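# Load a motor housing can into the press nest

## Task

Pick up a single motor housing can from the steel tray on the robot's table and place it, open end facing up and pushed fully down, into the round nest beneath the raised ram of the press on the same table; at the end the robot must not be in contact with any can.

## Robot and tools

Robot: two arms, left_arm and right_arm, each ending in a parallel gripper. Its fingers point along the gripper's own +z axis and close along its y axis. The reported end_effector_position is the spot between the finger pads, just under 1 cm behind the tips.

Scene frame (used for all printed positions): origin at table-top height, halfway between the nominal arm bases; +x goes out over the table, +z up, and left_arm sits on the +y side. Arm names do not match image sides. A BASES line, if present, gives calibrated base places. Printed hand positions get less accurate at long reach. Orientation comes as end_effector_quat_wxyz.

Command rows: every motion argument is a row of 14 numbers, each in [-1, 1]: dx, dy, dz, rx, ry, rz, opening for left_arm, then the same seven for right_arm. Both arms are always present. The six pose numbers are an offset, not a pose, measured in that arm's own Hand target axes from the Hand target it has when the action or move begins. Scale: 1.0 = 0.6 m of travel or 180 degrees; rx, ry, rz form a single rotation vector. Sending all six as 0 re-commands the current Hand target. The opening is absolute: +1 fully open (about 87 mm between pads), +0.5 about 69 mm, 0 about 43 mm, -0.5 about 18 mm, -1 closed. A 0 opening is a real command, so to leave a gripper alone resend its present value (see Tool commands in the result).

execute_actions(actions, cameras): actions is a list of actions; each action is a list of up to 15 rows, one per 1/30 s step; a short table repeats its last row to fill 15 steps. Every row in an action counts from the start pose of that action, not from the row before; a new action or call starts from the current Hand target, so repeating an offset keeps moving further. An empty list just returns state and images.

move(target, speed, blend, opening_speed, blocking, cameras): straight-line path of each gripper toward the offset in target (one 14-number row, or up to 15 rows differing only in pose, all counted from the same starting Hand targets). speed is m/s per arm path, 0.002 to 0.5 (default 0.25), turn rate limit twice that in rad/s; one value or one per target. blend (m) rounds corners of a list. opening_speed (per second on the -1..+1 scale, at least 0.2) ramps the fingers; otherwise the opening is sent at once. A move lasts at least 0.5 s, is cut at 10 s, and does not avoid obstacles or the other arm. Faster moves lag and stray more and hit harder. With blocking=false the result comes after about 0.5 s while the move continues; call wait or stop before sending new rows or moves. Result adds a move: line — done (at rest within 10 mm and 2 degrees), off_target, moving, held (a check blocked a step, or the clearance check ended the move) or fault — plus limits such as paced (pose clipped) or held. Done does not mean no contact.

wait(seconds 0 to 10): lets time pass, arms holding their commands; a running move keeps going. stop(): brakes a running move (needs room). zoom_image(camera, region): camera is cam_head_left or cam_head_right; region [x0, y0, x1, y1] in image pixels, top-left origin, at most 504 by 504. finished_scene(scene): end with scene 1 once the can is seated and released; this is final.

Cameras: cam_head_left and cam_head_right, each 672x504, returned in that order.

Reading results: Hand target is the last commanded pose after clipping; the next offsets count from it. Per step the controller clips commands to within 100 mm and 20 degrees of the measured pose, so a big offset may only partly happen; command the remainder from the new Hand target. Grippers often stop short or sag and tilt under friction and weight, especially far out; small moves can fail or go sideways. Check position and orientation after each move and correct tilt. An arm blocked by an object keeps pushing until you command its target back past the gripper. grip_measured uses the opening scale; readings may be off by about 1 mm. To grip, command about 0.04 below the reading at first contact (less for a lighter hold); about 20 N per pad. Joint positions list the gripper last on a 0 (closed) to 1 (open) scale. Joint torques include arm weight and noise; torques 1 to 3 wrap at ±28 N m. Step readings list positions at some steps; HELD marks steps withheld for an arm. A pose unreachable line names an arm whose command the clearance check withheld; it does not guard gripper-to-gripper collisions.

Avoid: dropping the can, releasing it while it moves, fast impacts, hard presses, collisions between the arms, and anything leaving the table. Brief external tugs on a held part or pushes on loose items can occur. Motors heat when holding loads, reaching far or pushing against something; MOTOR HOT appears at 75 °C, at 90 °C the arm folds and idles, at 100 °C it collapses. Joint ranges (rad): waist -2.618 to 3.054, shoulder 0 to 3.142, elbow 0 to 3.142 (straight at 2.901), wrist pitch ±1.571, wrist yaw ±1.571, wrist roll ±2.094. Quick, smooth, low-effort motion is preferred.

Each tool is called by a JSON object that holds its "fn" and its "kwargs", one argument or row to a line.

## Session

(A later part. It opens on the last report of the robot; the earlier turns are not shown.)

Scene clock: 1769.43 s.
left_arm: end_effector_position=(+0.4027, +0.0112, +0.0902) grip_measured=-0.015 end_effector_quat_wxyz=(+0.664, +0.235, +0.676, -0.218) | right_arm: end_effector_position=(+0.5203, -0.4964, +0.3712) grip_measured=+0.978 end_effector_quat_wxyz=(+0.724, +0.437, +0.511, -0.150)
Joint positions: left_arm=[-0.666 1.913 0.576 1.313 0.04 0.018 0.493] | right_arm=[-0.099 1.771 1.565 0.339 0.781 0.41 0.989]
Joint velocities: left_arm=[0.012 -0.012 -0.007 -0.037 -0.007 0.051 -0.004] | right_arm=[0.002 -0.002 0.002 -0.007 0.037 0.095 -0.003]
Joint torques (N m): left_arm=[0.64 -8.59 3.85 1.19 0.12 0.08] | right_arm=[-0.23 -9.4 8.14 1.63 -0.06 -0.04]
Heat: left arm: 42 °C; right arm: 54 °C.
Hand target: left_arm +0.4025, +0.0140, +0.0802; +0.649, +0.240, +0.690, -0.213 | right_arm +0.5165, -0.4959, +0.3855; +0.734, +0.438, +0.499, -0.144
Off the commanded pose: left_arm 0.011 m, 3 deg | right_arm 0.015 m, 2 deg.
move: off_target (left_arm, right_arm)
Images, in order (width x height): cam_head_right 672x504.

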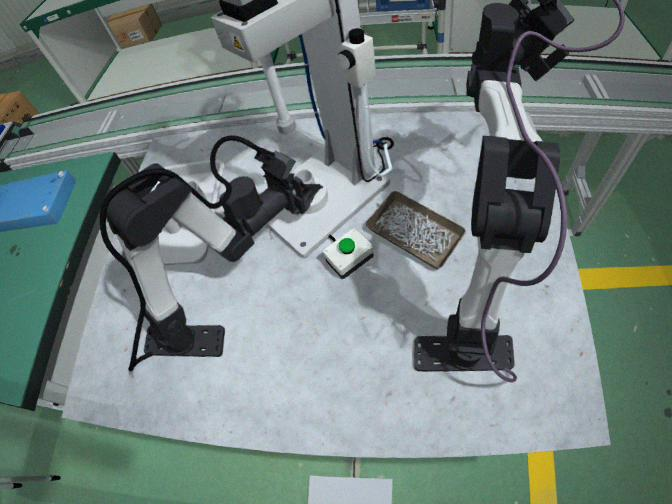

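{"fn": "move", "kwargs": {
  "target": [-0.025,-0.003,0,0,0,0,-0.7,0,0,0,0,0,0,1],
  "speed": 0.04,
  "cameras": []
}}

{"fn": "move", "kwargs": {
  "target": [0,0,0,0,0,0,0.5,0,0,0,0,0,0,1],
  "opening_speed": 0.5,
  "cameras": ["cam_head_right"]
}}

{"fn": "zoom_image", "kwargs": {
  "camera": "cam_head_right",
  "region": [290, 155, 330, 215]
}}

Scene clock: 1774.93 s.
left_arm: end_effector_position=(+0.4027, +0.0112, +0.0900) grip_measured=-0.015 end_effector_quat_wxyz=(+0.651, +0.239, +0.688, -0.215) | right_arm: end_effector_position=(+0.5203, -0.4964, +0.3712) grip_measured=+0.978 end_effector_quat_wxyz=(+0.724, +0.437, +0.511, -0.150)
Joint positions: left_arm=[-0.666 1.877 0.589 1.226 0.04 0.018 0.493] | right_arm=[-0.099 1.771 1.565 0.339 0.781 0.41 0.989]
Joint velocities: left_arm=[-0.002 0.002 -0.007 -0.11 -0.095 0.007 -0.006] | right_arm=[0.002 -0.017 -0.012 -0.095 -0.081 0.051 -0.013]
Joint torques (N m): left_arm=[-0.21 -11.18 4.25 1.28 0.06 0.06] | right_arm=[-0.23 -9.4 8.13 1.63 -0.06 -0.04]
Heat: left arm: 42 °C; right arm: 54 °C.
Hand target: left_arm +0.4022, +0.0115, +0.0954; +0.649, +0.240, +0.690, -0.213 | right_arm +0.5165, -0.4959, +0.3855; +0.734, +0.438, +0.499, -0.144
Off the commanded pose: left_arm 0.005 m, 0 deg | right_arm 0.015 m, 2 deg.
move: off_target (right_arm)
No camera images: "cameras" was empty.

Scene clock: 1777.53 s.
left_arm: end_effector_position=(+0.4021, +0.0122, +0.0860) grip_measured=+0.500 end_effector_quat_wxyz=(+0.645, +0.240, +0.694, -0.212) | right_arm: end_effector_position=(+0.5203, -0.4964, +0.3712) grip_measured=+0.978 end_effector_quat_wxyz=(+0.724, +0.437, +0.511, -0.150)
Joint positions: left_arm=[-0.666 1.875 0.589 1.207 0.037 0.018 0.75] | right_arm=[-0.099 1.771 1.565 0.339 0.781 0.41 0.989]
Joint velocities: left_arm=[-0.007 -0.032 0.002 0.037 -0.022 0.051 0.001] | right_arm=[-0.007 -0.017 -0.012 -0.022 -0.066 0.022 0.008]
Joint torques (N m): left_arm=[-0.14 -11.02 4.38 1.42 0.09 0.1] | right_arm=[-0.23 -9.4 8.13 1.63 -0.06 -0.04]
Heat: left arm: 41 °C; right arm: 54 °C.
Hand target: left_arm +0.4022, +0.0114, +0.0953; +0.649, +0.240, +0.690, -0.213 | right_arm +0.5165, -0.4959, +0.3855; +0.734, +0.438, +0.499, -0.144
Off the commanded pose: left_arm 0.009 m, 1 deg | right_arm 0.015 m, 2 deg.
move: off_target (right_arm)
Images, in order (width x height): cam_head_right 672x504.

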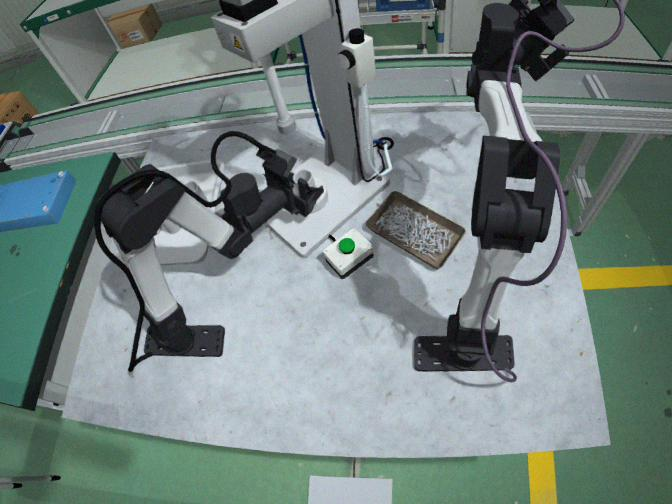

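Scaled by 8.400.

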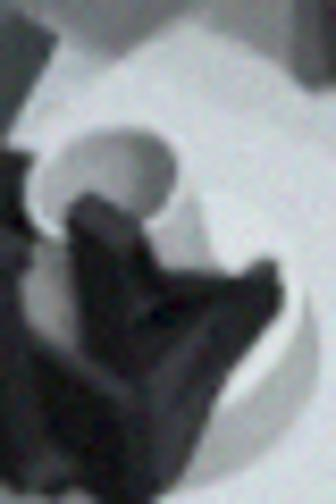

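{"fn": "move", "kwargs": {
  "target": [-0.02,0,-0.25,0,0,0,0.5,0,0,0,0,0,0,1],
  "speed": 0.07,
  "cameras": ["cam_head_right"]
}}

{"fn": "zoom_image", "kwargs": {
  "camera": "cam_head_right",
  "region": [285, 155, 335, 215]
}}

Scene clock: 1786.63 s.
left_arm: end_effector_position=(+0.2840, +0.0988, +0.1240) grip_measured=+0.500 end_effector_quat_wxyz=(+0.650, +0.237, +0.690, -0.213) | right_arm: end_effector_position=(+0.5203, -0.4964, +0.3712) grip_measured=+0.978 end_effector_quat_wxyz=(+0.724, +0.437, +0.511, -0.150)
Joint positions: left_arm=[-0.649 1.011 0.105 0.843 0.052 0.018 0.75] | right_arm=[-0.099 1.771 1.565 0.339 0.781 0.41 0.989]
Joint velocities: left_arm=[-0.017 -0.012 -0.007 0.007 0.022 -0.007 -0.007] | right_arm=[-0.007 0.002 -0.002 -0.022 -0.007 -0.066 0.008]
Joint torques (N m): left_arm=[0.65 -2.89 5.08 1.56 0.19 0.11] | right_arm=[-0.23 -9.4 8.13 1.63 -0.06 -0.04]
Heat: left arm: 41 °C; right arm: 54 °C.
Hand target: left_arm +0.2829, +0.1005, +0.1226; +0.649, +0.240, +0.690, -0.212 | right_arm +0.5165, -0.4959, +0.3855; +0.734, +0.438, +0.499, -0.144
Off the commanded pose: left_arm 0.007 m, 0 deg | right_arm 0.015 m, 2 deg.
move: off_target (right_arm)
Images, in order (width x height): cam_head_right 672x504.

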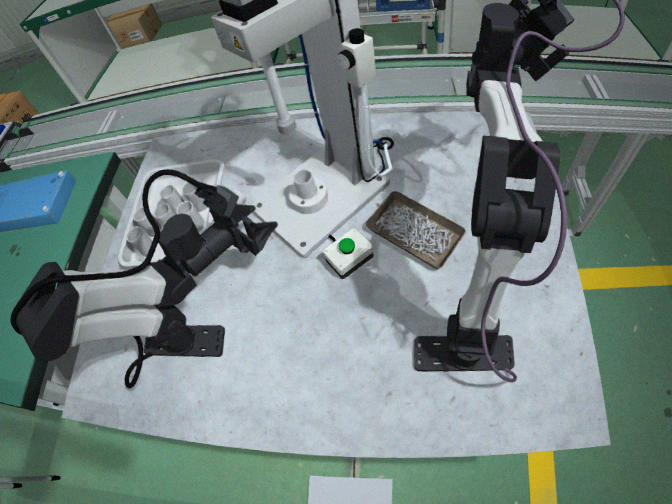

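Scaled by 8.400.

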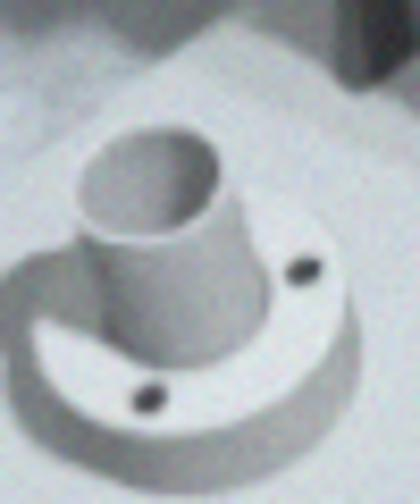

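{"fn": "finished_scene", "kwargs": {
  "scene": 1
}}

The scene is finished: the task was done.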